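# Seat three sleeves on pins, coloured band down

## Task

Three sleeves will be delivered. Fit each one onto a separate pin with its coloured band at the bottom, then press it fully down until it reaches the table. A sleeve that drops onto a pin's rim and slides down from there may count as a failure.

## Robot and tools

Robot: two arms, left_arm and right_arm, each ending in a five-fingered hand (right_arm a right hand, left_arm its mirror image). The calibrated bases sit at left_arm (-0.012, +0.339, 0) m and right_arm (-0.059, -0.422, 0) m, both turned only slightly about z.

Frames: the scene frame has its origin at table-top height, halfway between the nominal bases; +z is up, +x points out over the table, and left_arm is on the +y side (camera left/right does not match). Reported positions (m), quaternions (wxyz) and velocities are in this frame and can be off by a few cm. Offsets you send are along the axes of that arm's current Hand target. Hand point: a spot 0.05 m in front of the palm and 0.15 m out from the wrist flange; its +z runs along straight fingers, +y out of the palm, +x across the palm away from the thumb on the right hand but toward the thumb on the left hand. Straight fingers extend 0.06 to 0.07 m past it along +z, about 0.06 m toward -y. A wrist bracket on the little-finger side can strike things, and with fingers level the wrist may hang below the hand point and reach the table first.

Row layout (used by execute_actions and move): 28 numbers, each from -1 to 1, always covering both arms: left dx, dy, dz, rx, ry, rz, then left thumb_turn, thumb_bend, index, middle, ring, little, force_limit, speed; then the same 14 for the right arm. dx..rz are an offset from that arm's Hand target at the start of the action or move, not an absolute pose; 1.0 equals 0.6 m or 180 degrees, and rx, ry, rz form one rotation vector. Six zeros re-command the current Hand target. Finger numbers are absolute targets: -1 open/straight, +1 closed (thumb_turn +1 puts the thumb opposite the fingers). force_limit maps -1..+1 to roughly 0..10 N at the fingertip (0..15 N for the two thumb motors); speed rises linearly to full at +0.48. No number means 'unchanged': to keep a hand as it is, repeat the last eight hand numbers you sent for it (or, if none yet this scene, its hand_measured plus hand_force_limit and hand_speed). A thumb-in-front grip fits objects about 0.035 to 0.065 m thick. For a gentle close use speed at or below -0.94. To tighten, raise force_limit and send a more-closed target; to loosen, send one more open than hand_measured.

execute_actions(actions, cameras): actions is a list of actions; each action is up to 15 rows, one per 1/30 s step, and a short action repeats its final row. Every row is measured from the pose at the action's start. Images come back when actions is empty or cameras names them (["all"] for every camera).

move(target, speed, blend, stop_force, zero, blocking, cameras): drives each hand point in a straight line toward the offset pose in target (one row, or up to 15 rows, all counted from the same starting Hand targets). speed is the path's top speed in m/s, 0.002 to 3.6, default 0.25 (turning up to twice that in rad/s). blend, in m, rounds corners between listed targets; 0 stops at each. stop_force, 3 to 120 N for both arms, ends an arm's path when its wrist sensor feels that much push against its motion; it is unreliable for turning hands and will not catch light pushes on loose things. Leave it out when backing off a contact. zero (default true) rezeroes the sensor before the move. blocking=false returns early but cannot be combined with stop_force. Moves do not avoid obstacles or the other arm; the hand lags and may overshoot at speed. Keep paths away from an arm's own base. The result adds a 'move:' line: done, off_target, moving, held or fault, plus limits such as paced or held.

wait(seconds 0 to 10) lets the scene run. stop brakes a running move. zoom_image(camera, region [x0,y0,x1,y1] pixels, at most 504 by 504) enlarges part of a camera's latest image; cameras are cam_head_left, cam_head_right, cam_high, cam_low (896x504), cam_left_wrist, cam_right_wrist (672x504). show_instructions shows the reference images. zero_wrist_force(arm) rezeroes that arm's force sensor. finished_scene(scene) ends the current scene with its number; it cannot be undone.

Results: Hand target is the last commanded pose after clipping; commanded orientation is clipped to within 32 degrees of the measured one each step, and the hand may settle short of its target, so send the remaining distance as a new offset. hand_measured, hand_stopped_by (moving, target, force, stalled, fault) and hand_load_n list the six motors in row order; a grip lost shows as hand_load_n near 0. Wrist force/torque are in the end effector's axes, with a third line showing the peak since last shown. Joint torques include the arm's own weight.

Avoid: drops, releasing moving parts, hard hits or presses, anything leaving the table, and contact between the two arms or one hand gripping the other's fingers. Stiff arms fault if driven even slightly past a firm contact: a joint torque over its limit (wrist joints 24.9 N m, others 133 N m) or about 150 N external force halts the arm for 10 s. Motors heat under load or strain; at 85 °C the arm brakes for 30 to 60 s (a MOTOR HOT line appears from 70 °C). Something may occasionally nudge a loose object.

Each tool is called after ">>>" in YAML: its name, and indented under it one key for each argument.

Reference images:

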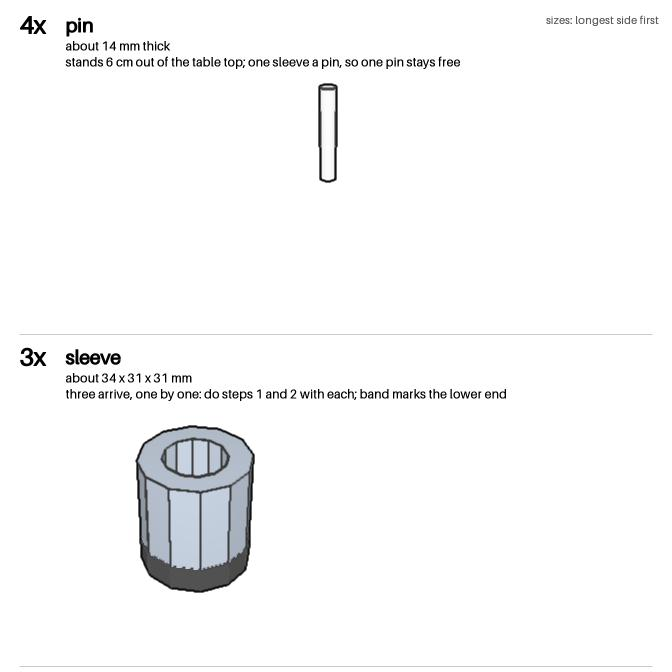

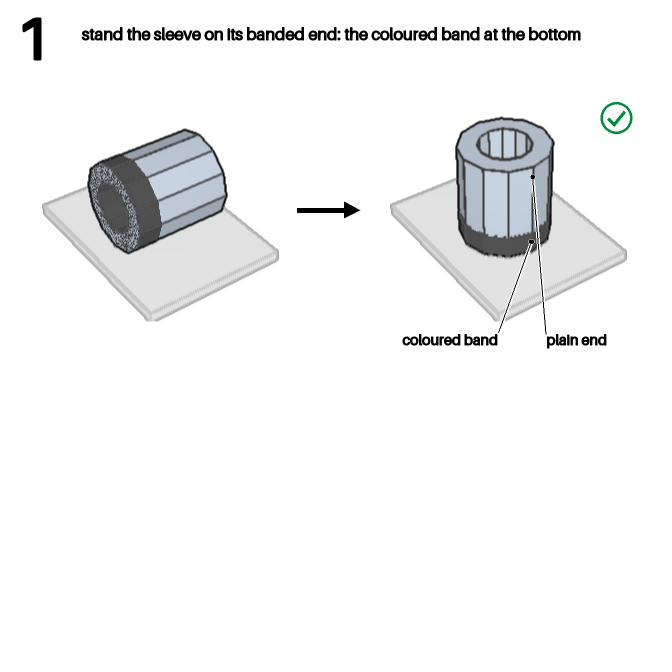

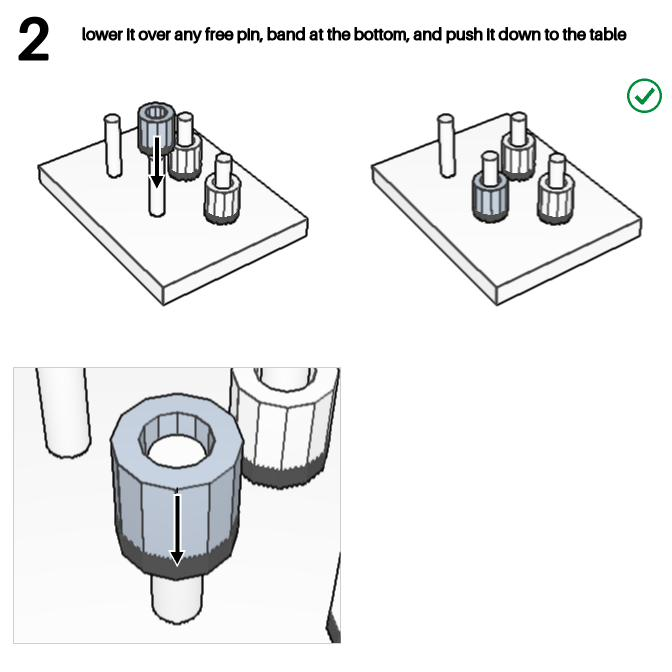

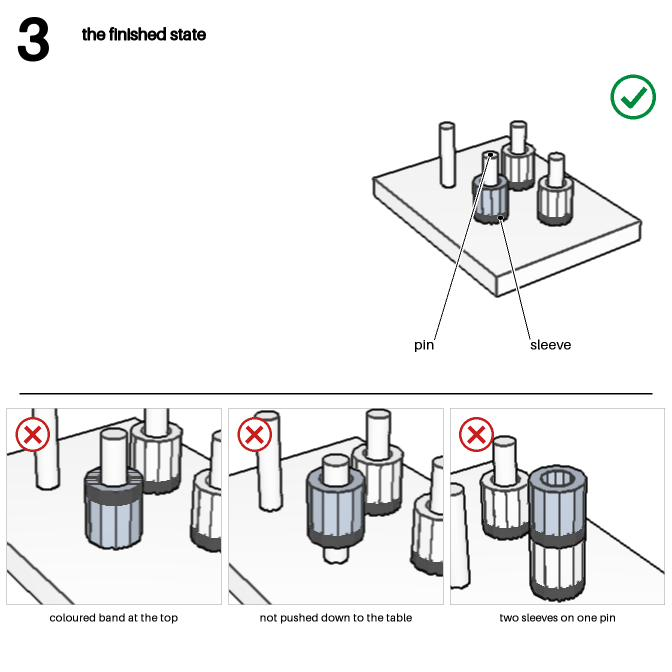

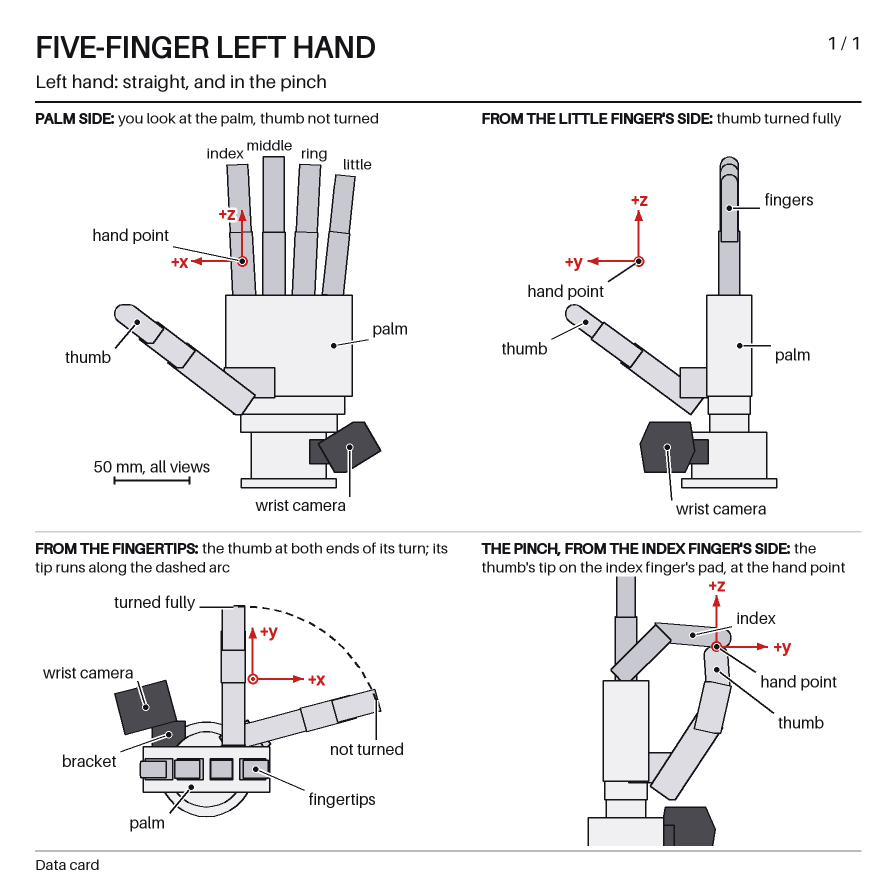

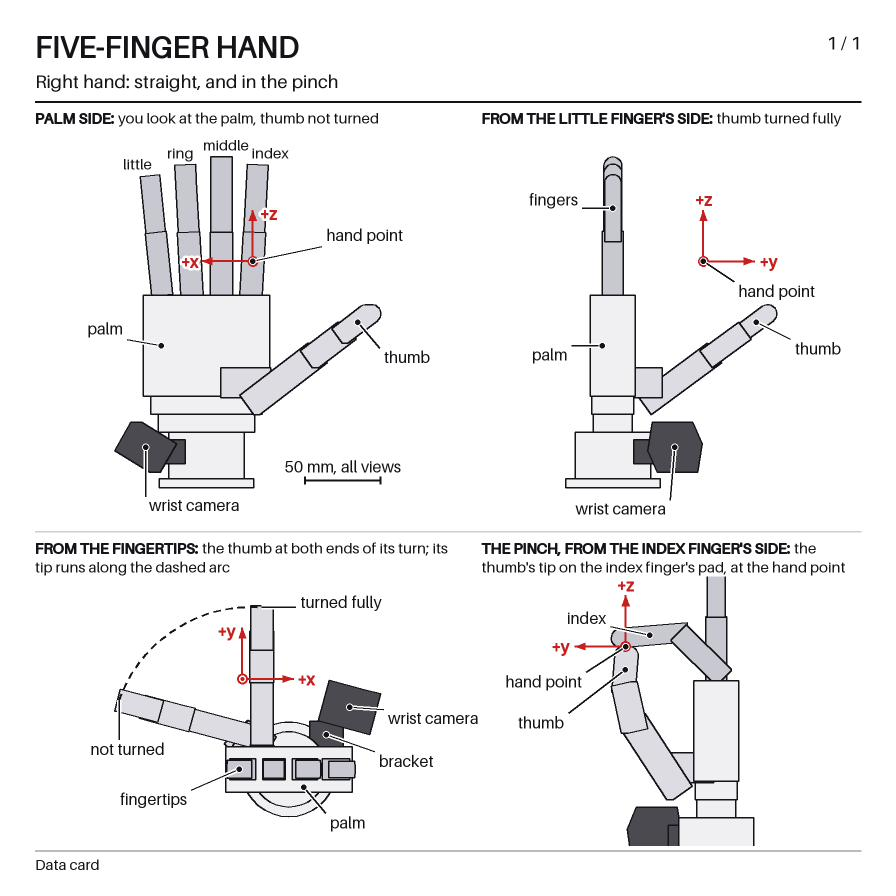

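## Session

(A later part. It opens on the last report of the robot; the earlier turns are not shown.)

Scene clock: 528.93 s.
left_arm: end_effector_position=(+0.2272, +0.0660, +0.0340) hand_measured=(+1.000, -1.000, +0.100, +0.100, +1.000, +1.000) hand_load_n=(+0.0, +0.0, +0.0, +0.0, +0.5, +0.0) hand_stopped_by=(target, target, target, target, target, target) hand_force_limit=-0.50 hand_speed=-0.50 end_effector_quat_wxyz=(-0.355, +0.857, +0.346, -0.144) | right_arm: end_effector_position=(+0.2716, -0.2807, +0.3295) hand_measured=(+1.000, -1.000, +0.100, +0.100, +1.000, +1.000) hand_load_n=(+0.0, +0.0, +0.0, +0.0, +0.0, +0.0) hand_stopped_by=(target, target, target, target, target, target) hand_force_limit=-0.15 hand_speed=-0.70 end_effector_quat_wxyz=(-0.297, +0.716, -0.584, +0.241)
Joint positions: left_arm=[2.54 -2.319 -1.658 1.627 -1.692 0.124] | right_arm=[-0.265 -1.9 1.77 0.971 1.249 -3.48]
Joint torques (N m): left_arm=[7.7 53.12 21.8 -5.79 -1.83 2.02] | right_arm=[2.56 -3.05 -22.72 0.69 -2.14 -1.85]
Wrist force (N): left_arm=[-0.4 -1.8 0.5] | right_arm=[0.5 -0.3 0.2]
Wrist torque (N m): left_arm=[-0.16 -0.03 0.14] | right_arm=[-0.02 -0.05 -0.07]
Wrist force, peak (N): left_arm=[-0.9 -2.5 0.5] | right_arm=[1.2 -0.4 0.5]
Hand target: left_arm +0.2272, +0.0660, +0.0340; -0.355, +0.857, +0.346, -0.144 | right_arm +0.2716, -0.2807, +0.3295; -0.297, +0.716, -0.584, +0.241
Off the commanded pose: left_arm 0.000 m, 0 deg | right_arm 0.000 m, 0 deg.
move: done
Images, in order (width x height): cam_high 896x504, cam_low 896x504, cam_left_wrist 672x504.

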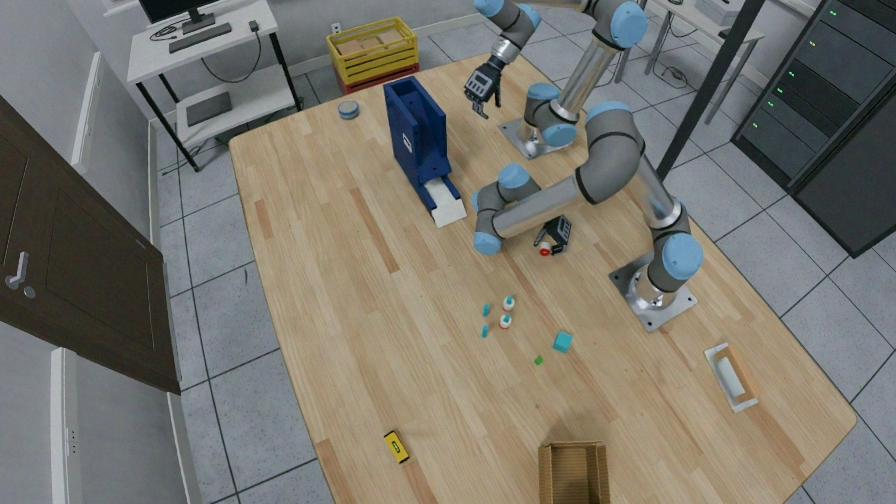

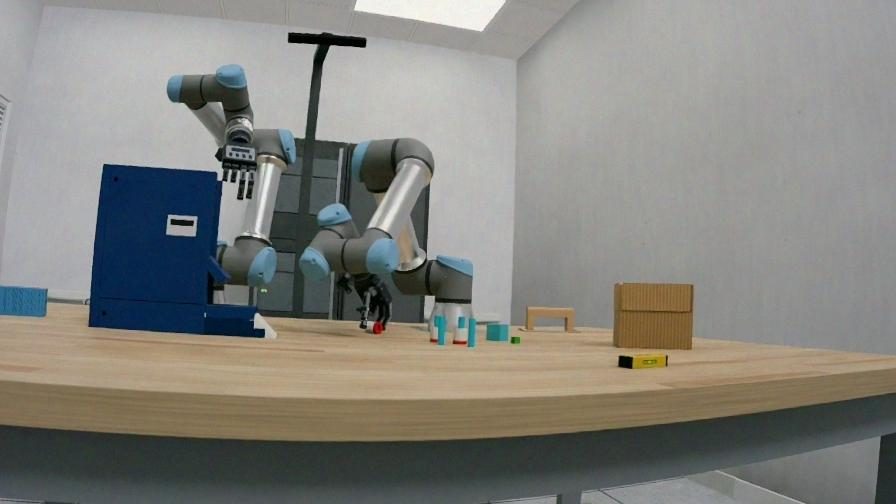

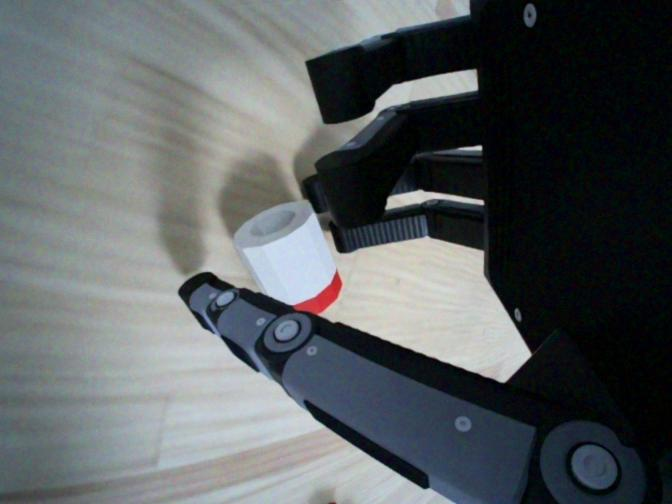

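>>> move:
  target:
    - [-0.0017,-0.0035,0.0035,0,0,0,1,-1,0.1,0.1,1,1,-0.5,-0.8,0,0,0,0,0,0,1,-1,0.1,0.1,1,1,-0.15,-0.7]
    - [-0.0017,-0.0035,0.0035,0,0,0,1,-1,0.27,0.25,1,1,-0.5,-0.8,0,0,0,0,0,0,1,-1,0.1,0.1,1,1,-0.15,-0.7]
    - [-0.0017,-0.0035,0.0035,0,0,0,1,0.0,0.27,0.25,1,1,-0.5,-0.9,0,0,0,0,0,0,1,-1,0.1,0.1,1,1,-0.15,-0.7]
    - [-0.0017,-0.0035,0.0035,0,0,0,1,0.0,0.6,0.25,1,1,-0.5,-0.93,0,0,0,0,0,0,1,-1,0.1,0.1,1,1,-0.15,-0.7]
    - [-0.0017,-0.0035,0.0035,0,0,0,1,0.1,0.6,0.25,1,1,-0.15,-0.95,0,0,0,0,0,0,1,-1,0.1,0.1,1,1,-0.15,-0.7]
  speed: 0.05
  cameras: ["cam_low","cam_left_wrist"]

>>> zoom_image:
  camera: "cam_left_wrist"
  region: [170, 150, 370, 310]

>>> zoom_image:
  camera: "cam_low"
  region: [340, 280, 420, 360]

Scene clock: 538.57 s.
left_arm: end_effector_position=(+0.2244, +0.0674, +0.0340) hand_measured=(+1.000, -0.822, +0.314, +0.250, +1.000, +1.000) hand_load_n=(-2.0, +6.0, +3.0, +2.0, +0.0, +0.0) hand_stopped_by=(target, force, force, target, target, target) hand_force_limit=-0.15 hand_speed=-0.95 end_effector_quat_wxyz=(-0.355, +0.857, +0.346, -0.144) | right_arm: end_effector_position=(+0.2716, -0.2807, +0.3295) hand_measured=(+1.000, -1.000, +0.100, +0.100, +1.000, +1.000) hand_load_n=(-0.5, +0.0, +0.0, +0.0, +0.0, +0.0) hand_stopped_by=(target, target, target, target, target, target) hand_force_limit=-0.15 hand_speed=-0.70 end_effector_quat_wxyz=(-0.297, +0.716, -0.584, +0.241)
Joint positions: left_arm=[2.539 -2.314 -1.667 1.632 -1.691 0.123] | right_arm=[-0.265 -1.9 1.77 0.971 1.249 -3.48]
Joint torques (N m): left_arm=[-7.59 29.06 19.95 -2.85 -1 1.2] | right_arm=[3.02 -3.35 -23.14 0.61 -2.06 -1.91]
Wrist force (N): left_arm=[-0.3 -2.6 -0.2] | right_arm=[0.8 -0.2 0.5]
Wrist torque (N m): left_arm=[-0.19 -0.03 0.17] | right_arm=[-0.03 -0.10 -0.05]
Wrist force, peak (N): left_arm=[-0.5 -3.4 -1.6] | right_arm=[1.1 -0.1 0.4]
Hand target: left_arm +0.2244, +0.0674, +0.0340; -0.355, +0.857, +0.346, -0.144 | right_arm +0.2716, -0.2807, +0.3295; -0.297, +0.716, -0.584, +0.241
Off the commanded pose: left_arm 0.000 m, 0 deg | right_arm 0.000 m, 0 deg.
move: done
Images, in order (width x height): cam_low 896x504, cam_left_wrist 672x504.

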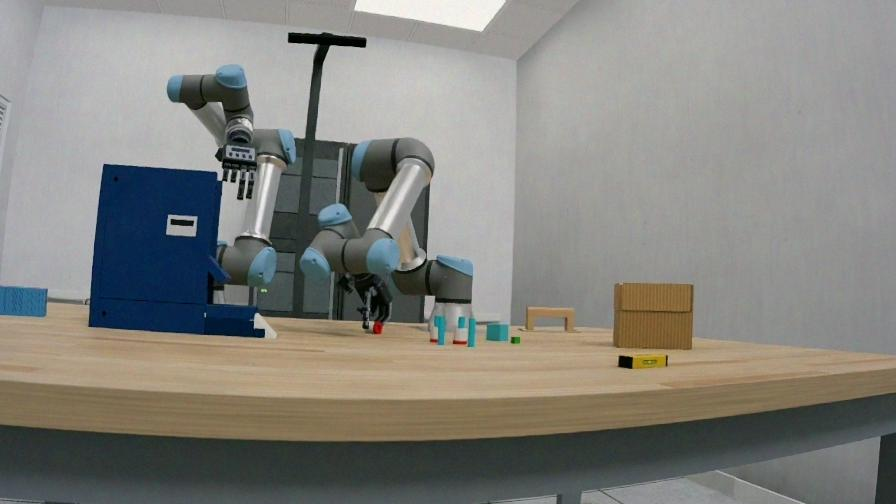

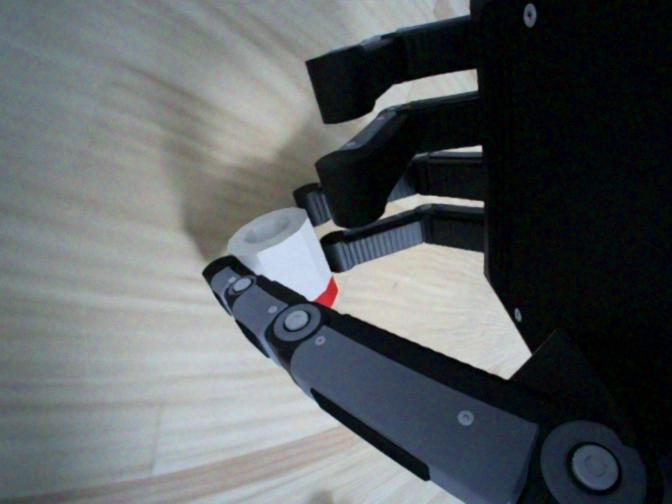

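Scaled by 2.520 from the camera's 672x504 image, which has a finer 960x720 frame.

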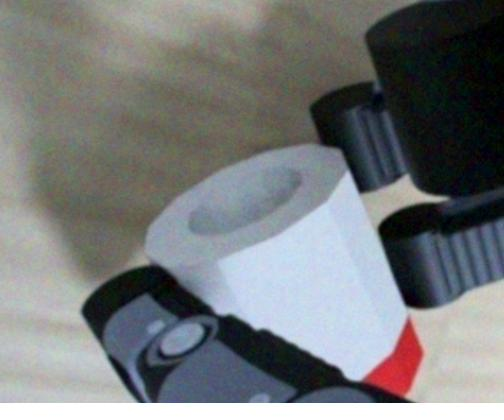

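Scaled by 6.300 from the camera's 896x504 image, which has a finer 1280x720 frame.

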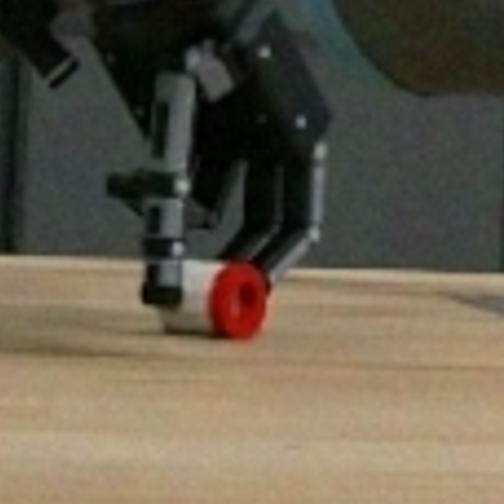

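>>> move:
  target:
    - [0,-0.0354,-0.0354,0,0,0,1,0.1,0.6,0.25,1,1,-0.15,-0.95,0,0,0,0,0,0,1,-1,0.1,0.1,1,1,-0.15,-0.7]
    - [0.0937,-0.136,-0.2553,0,0.2239,0.2239,1,0.1,0.6,0.25,1,1,-0.15,-0.95,0,0,0,0,0,0,1,-1,0.1,0.1,1,1,-0.15,-0.7]
    - [0.2722,-0.0632,-0.3282,0,0.4478,0.4478,1,0.1,0.6,0.25,1,1,-0.15,-0.95,0,0,0,0,0,0,1,-1,0.1,0.1,1,1,-0.15,-0.7]
    - [0.4207,0.0263,-0.3233,0.6435,0.3707,0.5393,1,0.1,0.6,0.25,1,1,-0.15,-0.95,0,0,0,0,0,0,1,-1,0.1,0.1,1,1,-0.15,-0.7]
    - [0.4207,0.0793,-0.2703,0.6435,0.3707,0.5393,1,0.1,0.6,0.25,1,1,-0.15,-0.95,0,0,0,0,0,0,1,-1,0.1,0.1,1,1,-0.15,-0.7]
  speed: [0.06,0.3,0.35,0.3,0.15]
  blend: [0.01,0.03,0.03,0.02,0]
  cameras: ["cam_high","cam_low","cam_head_left"]

>>> zoom_image:
  camera: "cam_high"
  region: [468, 280, 510, 326]

>>> zoom_image:
  camera: "cam_low"
  region: [415, 275, 465, 345]

>>> zoom_image:
  camera: "cam_head_left"
  region: [400, 250, 450, 310]

Scene clock: 570.23 s.
left_arm: end_effector_position=(+0.5090, +0.1360, +0.1147) hand_measured=(+1.000, -0.822, +0.314, +0.250, +1.000, +1.000) hand_load_n=(-2.0, +6.0, +3.0, +2.5, +0.0, +0.0) hand_stopped_by=(target, force, force, target, target, target) hand_force_limit=-0.15 hand_speed=-0.95 end_effector_quat_wxyz=(+0.696, -0.123, +0.697, +0.123) | right_arm: end_effector_position=(+0.2716, -0.2807, +0.3295) hand_measured=(+1.000, -1.000, +0.100, +0.100, +1.000, +1.000) hand_load_n=(+0.0, +0.0, +0.0, +0.0, +0.0, +0.0) hand_stopped_by=(target, target, target, target, target, target) hand_force_limit=-0.15 hand_speed=-0.70 end_effector_quat_wxyz=(-0.297, +0.716, -0.584, +0.241)
Joint positions: left_arm=[2.618 -2.028 -1.978 4.004 -2.472 4.711] | right_arm=[-0.265 -1.9 1.77 0.971 1.249 -3.48]
Joint torques (N m): left_arm=[-8.16 32.59 26.11 0.52 1.16 -0.52] | right_arm=[2.28 -4.84 -21.96 0.41 -1.94 -1.73]
Wrist force (N): left_arm=[-2.8 0.4 0.5] | right_arm=[0.5 -0.3 0.0]
Wrist torque (N m): left_arm=[-0.16 0.07 -0.24] | right_arm=[-0.02 -0.05 -0.07]
Wrist force, peak (N): left_arm=[-3.3 0.4 0.3] | right_arm=[1.2 -0.3 0.3]
Hand target: left_arm +0.5091, +0.1360, +0.1147; +0.696, -0.123, +0.697, +0.122 | right_arm +0.2716, -0.2807, +0.3295; -0.297, +0.716, -0.584, +0.241
Off the commanded pose: left_arm 0.000 m, 0 deg | right_arm 0.000 m, 0 deg.
move: done
Images, in order (width x height): cam_head_left 896x504, cam_high 896x504, cam_low 896x504.

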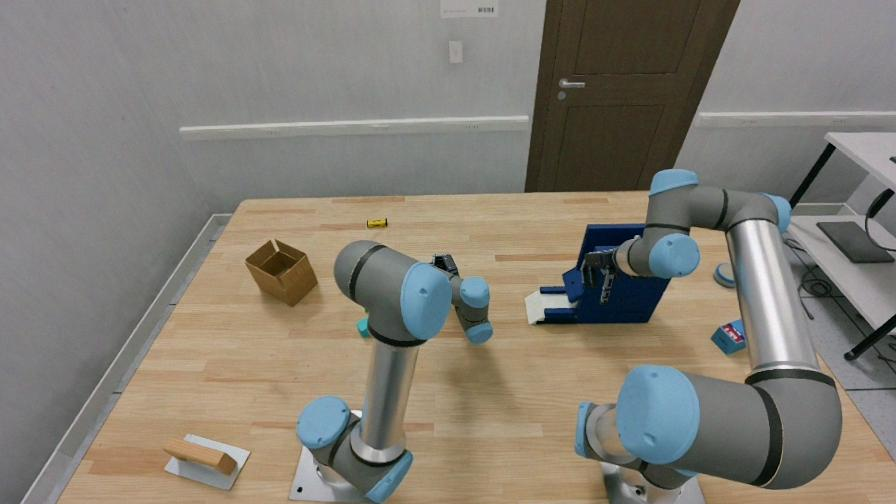

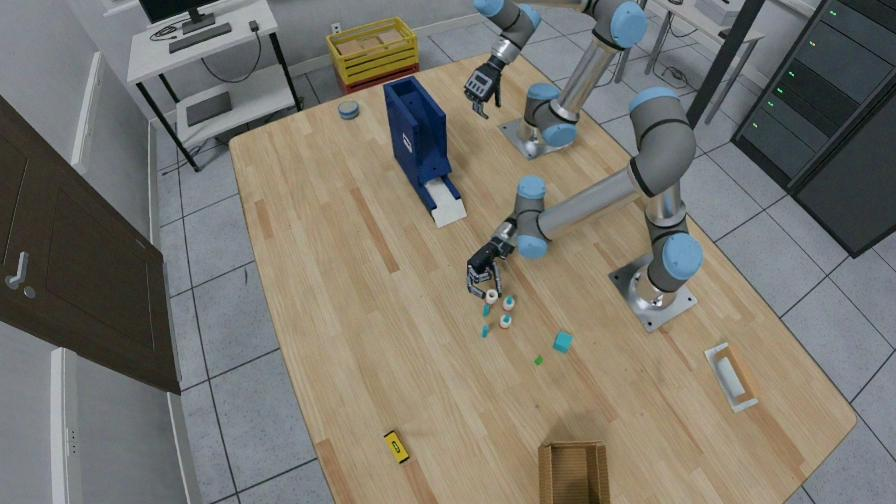

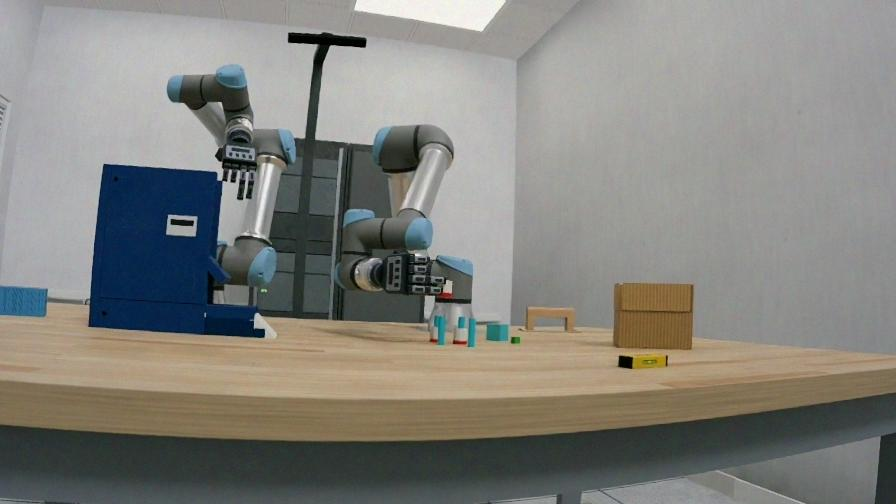

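Scaled by 10.957 from the camera's 896x504 image, which has a finer 1280x720 frame.

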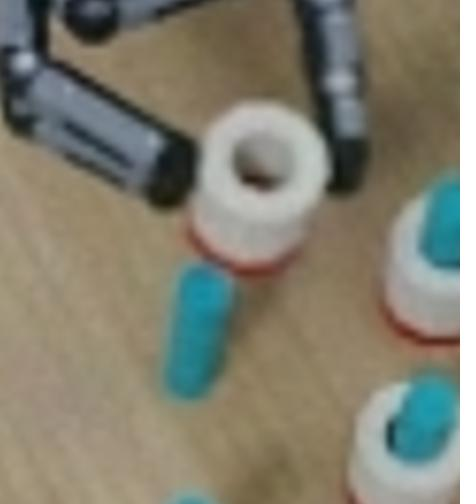

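Scaled by 7.200 from the camera's 896x504 image, which has a finer 1280x720 frame.

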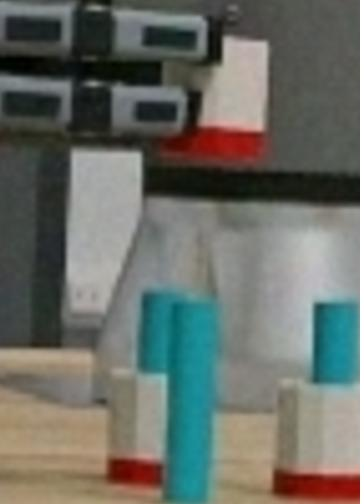

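Scaled by 8.400 from the camera's 896x504 image, which has a finer 1280x720 frame.

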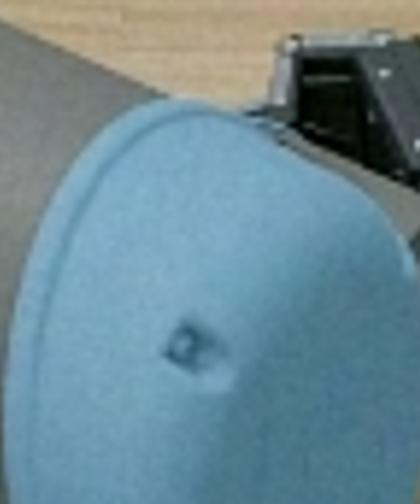

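>>> zoom_image:
  camera: "cam_high"
  region: [482, 286, 502, 308]

>>> zoom_image:
  camera: "cam_low"
  region: [432, 274, 457, 302]

Scaled by 22.909 from the camera's 896x504 image, which has a finer 1280x720 frame.

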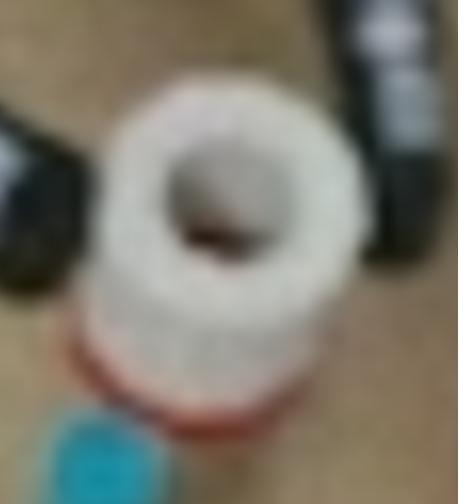

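Scaled by 18.000 from the camera's 896x504 image, which has a finer 1280x720 frame.

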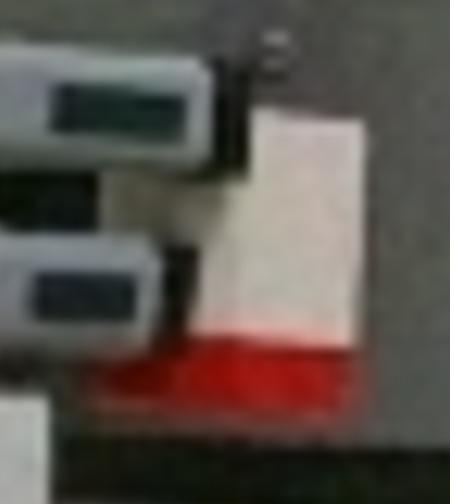

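>>> move:
  target: [0.0278,-0.011,0.0043,0,0,0.0072,1,0.1,0.6,0.25,1,1,-0.15,-0.95,0,0,0,0,0,0,1,-1,0.1,0.1,1,1,-0.15,-0.7]
  speed: 0.08
  cameras: ["cam_high","cam_low"]

>>> zoom_image:
  camera: "cam_high"
  region: [470, 285, 505, 327]

>>> zoom_image:
  camera: "cam_low"
  region: [415, 285, 465, 355]

Scene clock: 584.63 s.
left_arm: end_effector_position=(+0.5138, +0.1306, +0.0981) hand_measured=(+1.000, -0.822, +0.314, +0.250, +1.000, +1.000) hand_load_n=(-2.0, +6.0, +3.0, +2.5, +0.0, +0.0) hand_stopped_by=(target, force, force, target, target, target) hand_force_limit=-0.15 hand_speed=-0.95 end_effector_quat_wxyz=(+0.695, -0.115, +0.698, +0.130) end_effector_velocity=(-0.001, +0.000, +0.001) end_effector_angular_velocity=(-0.003, +0.000, +0.000) | right_arm: end_effector_position=(+0.2716, -0.2807, +0.3295) hand_measured=(+1.000, -1.000, +0.100, +0.100, +1.000, +1.000) hand_load_n=(+0.0, +0.0, +0.0, +0.0, +0.5, +0.0) hand_stopped_by=(target, target, target, target, target, target) hand_force_limit=-0.15 hand_speed=-0.70 end_effector_quat_wxyz=(-0.297, +0.716, -0.584, +0.241)
Joint positions: left_arm=[2.612 -2.077 -1.963 4.039 -2.477 4.734] | right_arm=[-0.265 -1.9 1.77 0.971 1.249 -3.48]
Joint velocities: left_arm=[0 0.005 -0.002 -0.006 0 -0.004] | right_arm=[within noise]
Joint torques (N m): left_arm=[1.23 46.79 3.05 -1.63 -0.27 -1.99] | right_arm=[3.14 -5.19 -22.1 0.34 -1.99 -1.85]
Wrist force (N): left_arm=[-2.6 0.3 0.3] | right_arm=[0.8 -0.1 0.4]
Wrist torque (N m): left_arm=[-0.16 0.03 -0.22] | right_arm=[-0.01 -0.10 -0.05]
Wrist force, peak (N): left_arm=[-3.1 0.4 0.3] | right_arm=[1.2 -0.3 0.4]
Hand target: left_arm +0.5137, +0.1307, +0.0980; +0.695, -0.115, +0.698, +0.130 | right_arm +0.2716, -0.2807, +0.3295; -0.297, +0.716, -0.584, +0.241
Off the commanded pose: left_arm 0.000 m, 0 deg | right_arm 0.000 m, 0 deg.
move: done
Images, in order (width x height): cam_high 896x504, cam_low 896x504.

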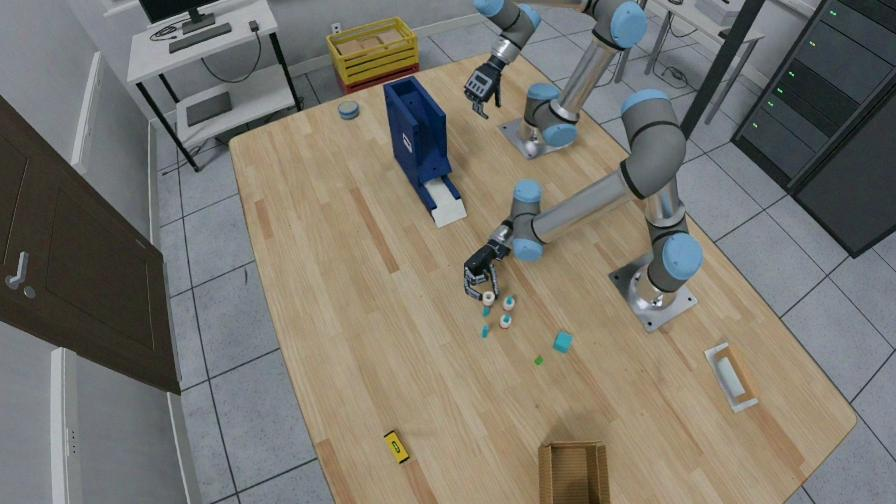

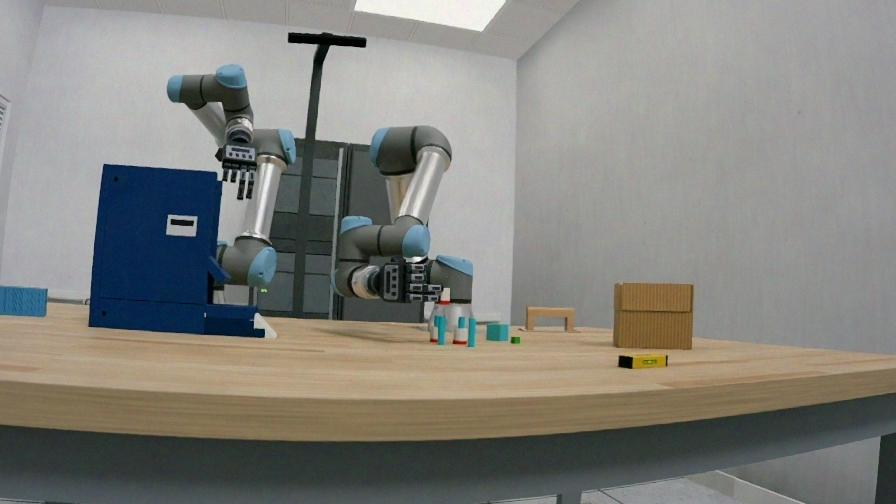

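Scaled by 12.000 from the camera's 896x504 image, which has a finer 1280x720 frame.

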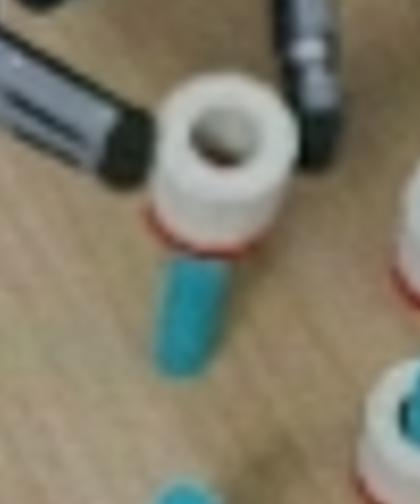

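Scaled by 7.200 from the camera's 896x504 image, which has a finer 1280x720 frame.

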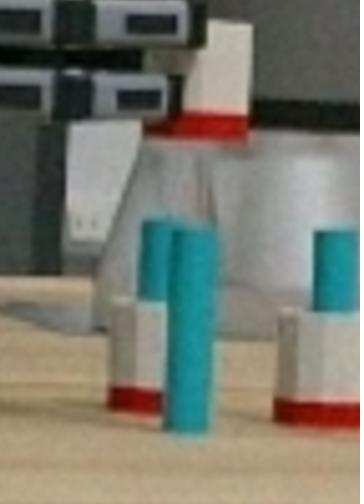

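>>> move:
  target:
    - [0.0167,0.0012,0.0018,0,0,0,1,0.1,0.6,0.25,1,1,-0.15,-0.95,0,0,0,0,0,0,1,-1,0.1,0.1,1,1,-0.15,-0.7]
    - [0.0667,0.0,0.0018,0,0,0,1,0.1,0.6,0.25,1,1,-0.15,-0.95,0,0,0,0,0,0,1,-1,0.1,0.1,1,1,-0.15,-0.7]
  speed: [0.04,0.025]
  stop_force: 3.5
  cameras: ["cam_high","cam_low"]

>>> zoom_image:
  camera: "cam_high"
  region: [470, 285, 505, 327]

>>> zoom_image:
  camera: "cam_low"
  region: [415, 285, 465, 355]

Scene clock: 594.17 s.
left_arm: end_effector_position=(+0.5144, +0.1319, +0.0580) hand_measured=(+1.000, -0.822, +0.314, +0.250, +1.000, +1.000) hand_load_n=(-2.0, +6.0, +3.0, +2.5, +0.0, +0.0) hand_stopped_by=(target, force, force, target, target, target) hand_force_limit=-0.15 hand_speed=-0.95 end_effector_quat_wxyz=(+0.695, -0.115, +0.698, +0.130) | right_arm: end_effector_position=(+0.2716, -0.2807, +0.3295) hand_measured=(+1.000, -1.000, +0.100, +0.100, +1.000, +1.000) hand_load_n=(+0.0, +0.0, +0.0, +0.0, +0.0, +0.0) hand_stopped_by=(target, target, target, target, target, target) hand_force_limit=-0.15 hand_speed=-0.70 end_effector_quat_wxyz=(-0.297, +0.716, -0.584, +0.241)
Joint positions: left_arm=[2.615 -2.159 -1.977 4.134 -2.474 4.734] | right_arm=[-0.265 -1.9 1.77 0.971 1.249 -3.48]
Joint torques (N m): left_arm=[-6.64 49.69 11.66 -1.74 -1.86 1.77] | right_arm=[2.51 -5.76 -21.46 0.21 -1.81 -1.84]
Wrist force (N): left_arm=[-2.7 0.2 0.3] | right_arm=[0.8 -0.2 0.4]
Wrist torque (N m): left_arm=[-0.18 0.05 -0.16] | right_arm=[-0.02 -0.09 -0.05]
Wrist force, peak (N): left_arm=[-3.0 0.3 0.7] | right_arm=[1.1 -0.5 0.3]
Hand target: left_arm +0.5144, +0.1319, +0.0580; +0.695, -0.115, +0.698, +0.130 | right_arm +0.2716, -0.2807, +0.3295; -0.297, +0.716, -0.584, +0.241
Off the commanded pose: left_arm 0.000 m, 0 deg | right_arm 0.000 m, 0 deg.
move: done
Images, in order (width x height): cam_high 896x504, cam_low 896x504.

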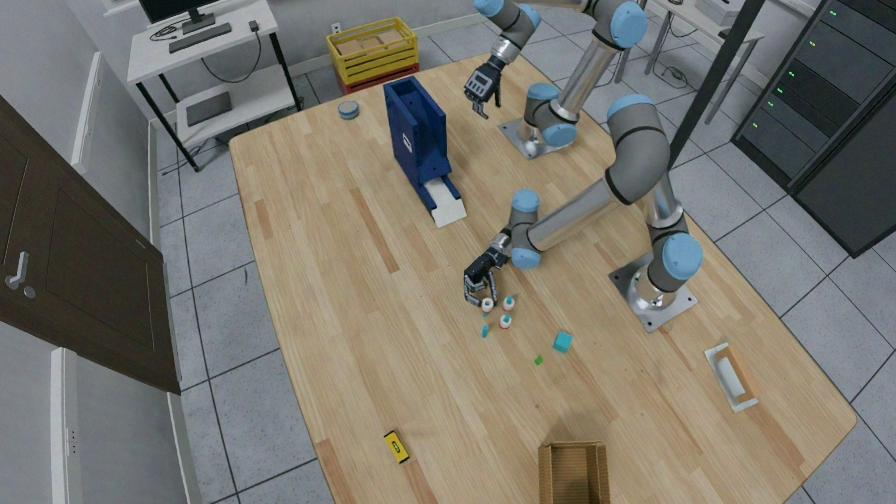

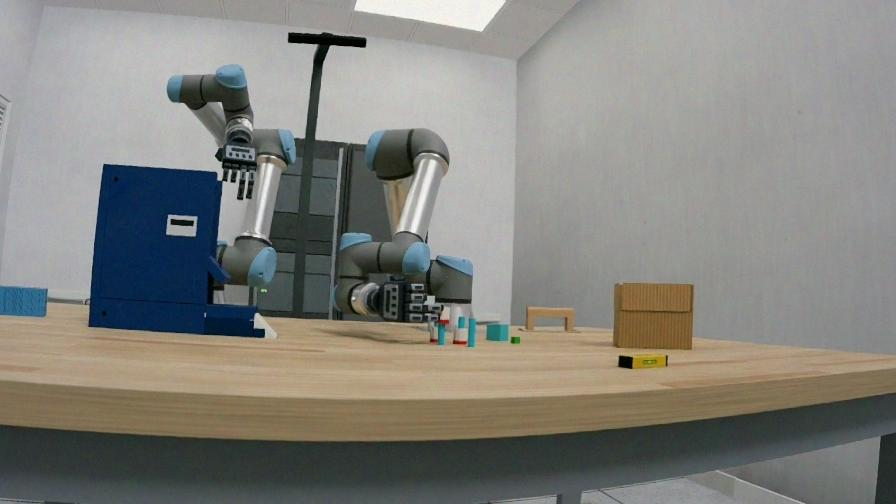

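Scaled by 12.000 from the camera's 896x504 image, which has a finer 1280x720 frame.

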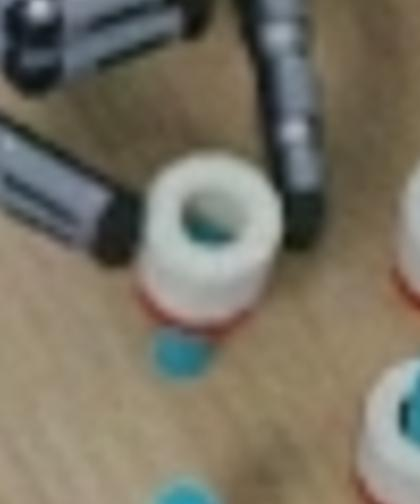

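Scaled by 7.200 from the camera's 896x504 image, which has a finer 1280x720 frame.

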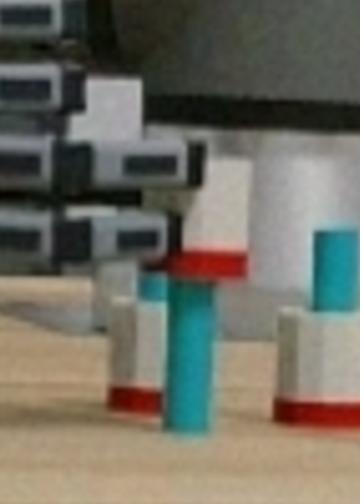

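>>> move:
  target:
    - [0.0667,-0.0015,0,0,0,0,1,0.1,0.6,0.25,1,1,-0.15,-0.95,0,0,0,0,0,0,1,-1,0.1,0.1,1,1,-0.15,-0.7]
    - [0.0712,-0.0016,0,0,0,0,1,0.1,0.6,0.25,1,1,-0.15,-0.95,0,0,0,0,0,0,1,-1,0.1,0.1,1,1,-0.15,-0.7]
  speed: [0.04,0.012]
  stop_force: 4
  cameras: ["cam_high","cam_low"]

>>> zoom_image:
  camera: "cam_high"
  region: [470, 290, 520, 340]

>>> zoom_image:
  camera: "cam_low"
  region: [415, 295, 485, 355]

Scene clock: 601.83 s.
left_arm: end_effector_position=(+0.5144, +0.1319, +0.0153) hand_measured=(+1.000, -0.822, +0.314, +0.250, +1.000, +1.000) hand_load_n=(-2.5, +5.5, +3.0, +2.5, +0.0, +0.0) hand_stopped_by=(target, force, force, target, target, target) hand_force_limit=-0.15 hand_speed=-0.95 end_effector_quat_wxyz=(+0.695, -0.115, +0.698, +0.130) | right_arm: end_effector_position=(+0.2716, -0.2807, +0.3295) hand_measured=(+1.000, -1.000, +0.100, +0.100, +1.000, +1.000) hand_load_n=(+0.0, +0.0, +0.0, +0.0, +0.0, +0.5) hand_stopped_by=(target, target, target, target, target, target) hand_force_limit=-0.15 hand_speed=-0.70 end_effector_quat_wxyz=(-0.297, +0.716, -0.584, +0.241)
Joint positions: left_arm=[2.615 -2.253 -1.978 4.229 -2.474 4.734] | right_arm=[-0.265 -1.9 1.77 0.971 1.249 -3.48]
Joint torques (N m): left_arm=[-7.68 50.9 20.37 -1.9 -1.81 1.77] | right_arm=[3.06 -6.4 -21.25 -0.04 -1.84 -1.75]
Wrist force (N): left_arm=[-2.2 -0.7 1.5] | right_arm=[1.0 -0.2 0.4]
Wrist torque (N m): left_arm=[-0.19 0.10 -0.16] | right_arm=[-0.02 -0.12 -0.04]
Wrist force, peak (N): left_arm=[-5.1 -2.0 2.9] | right_arm=[1.1 -0.2 0.4]
Hand target: left_arm +0.5144, +0.1319, +0.0153; +0.695, -0.115, +0.698, +0.130 | right_arm +0.2716, -0.2807, +0.3295; -0.297, +0.716, -0.584, +0.241
Off the commanded pose: left_arm 0.000 m, 0 deg | right_arm 0.000 m, 0 deg.
move: done
Images, in order (width x height): cam_high 896x504, cam_low 896x504.

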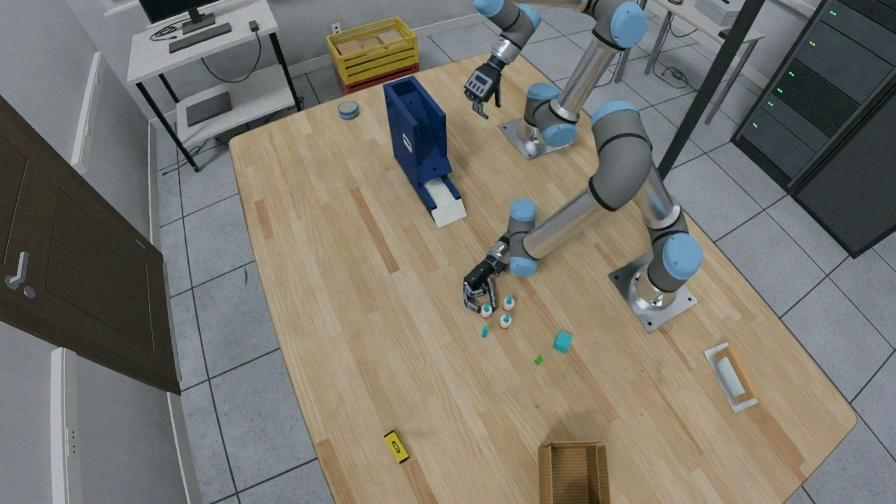

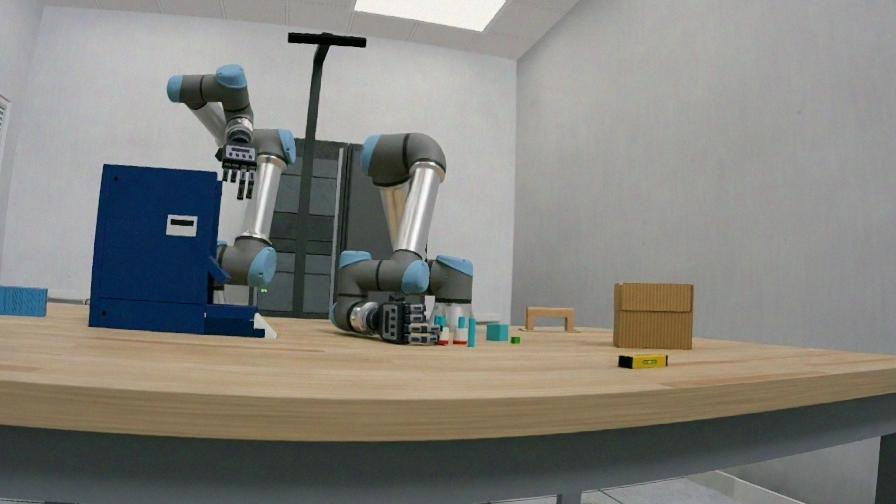

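Scaled by 10.080 from the camera's 896x504 image, which has a finer 1280x720 frame.

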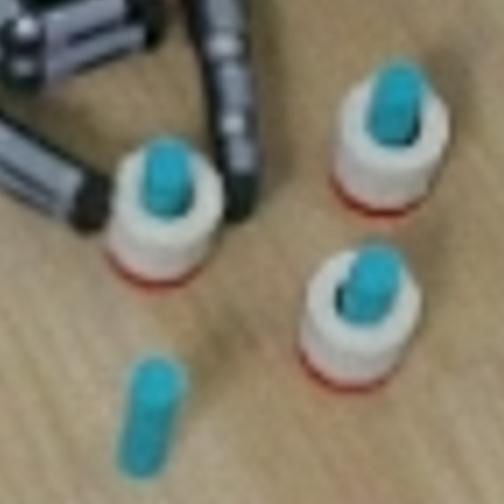

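Scaled by 7.200 from the camera's 896x504 image, which has a finer 1280x720 frame.

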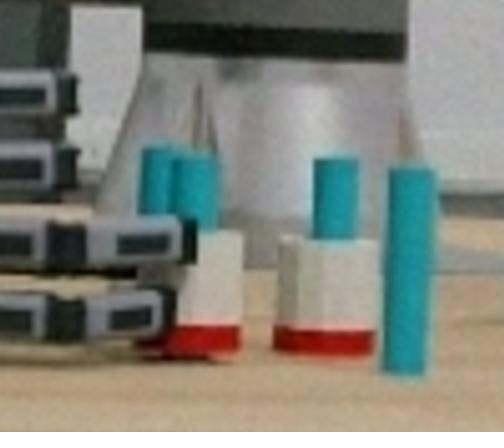

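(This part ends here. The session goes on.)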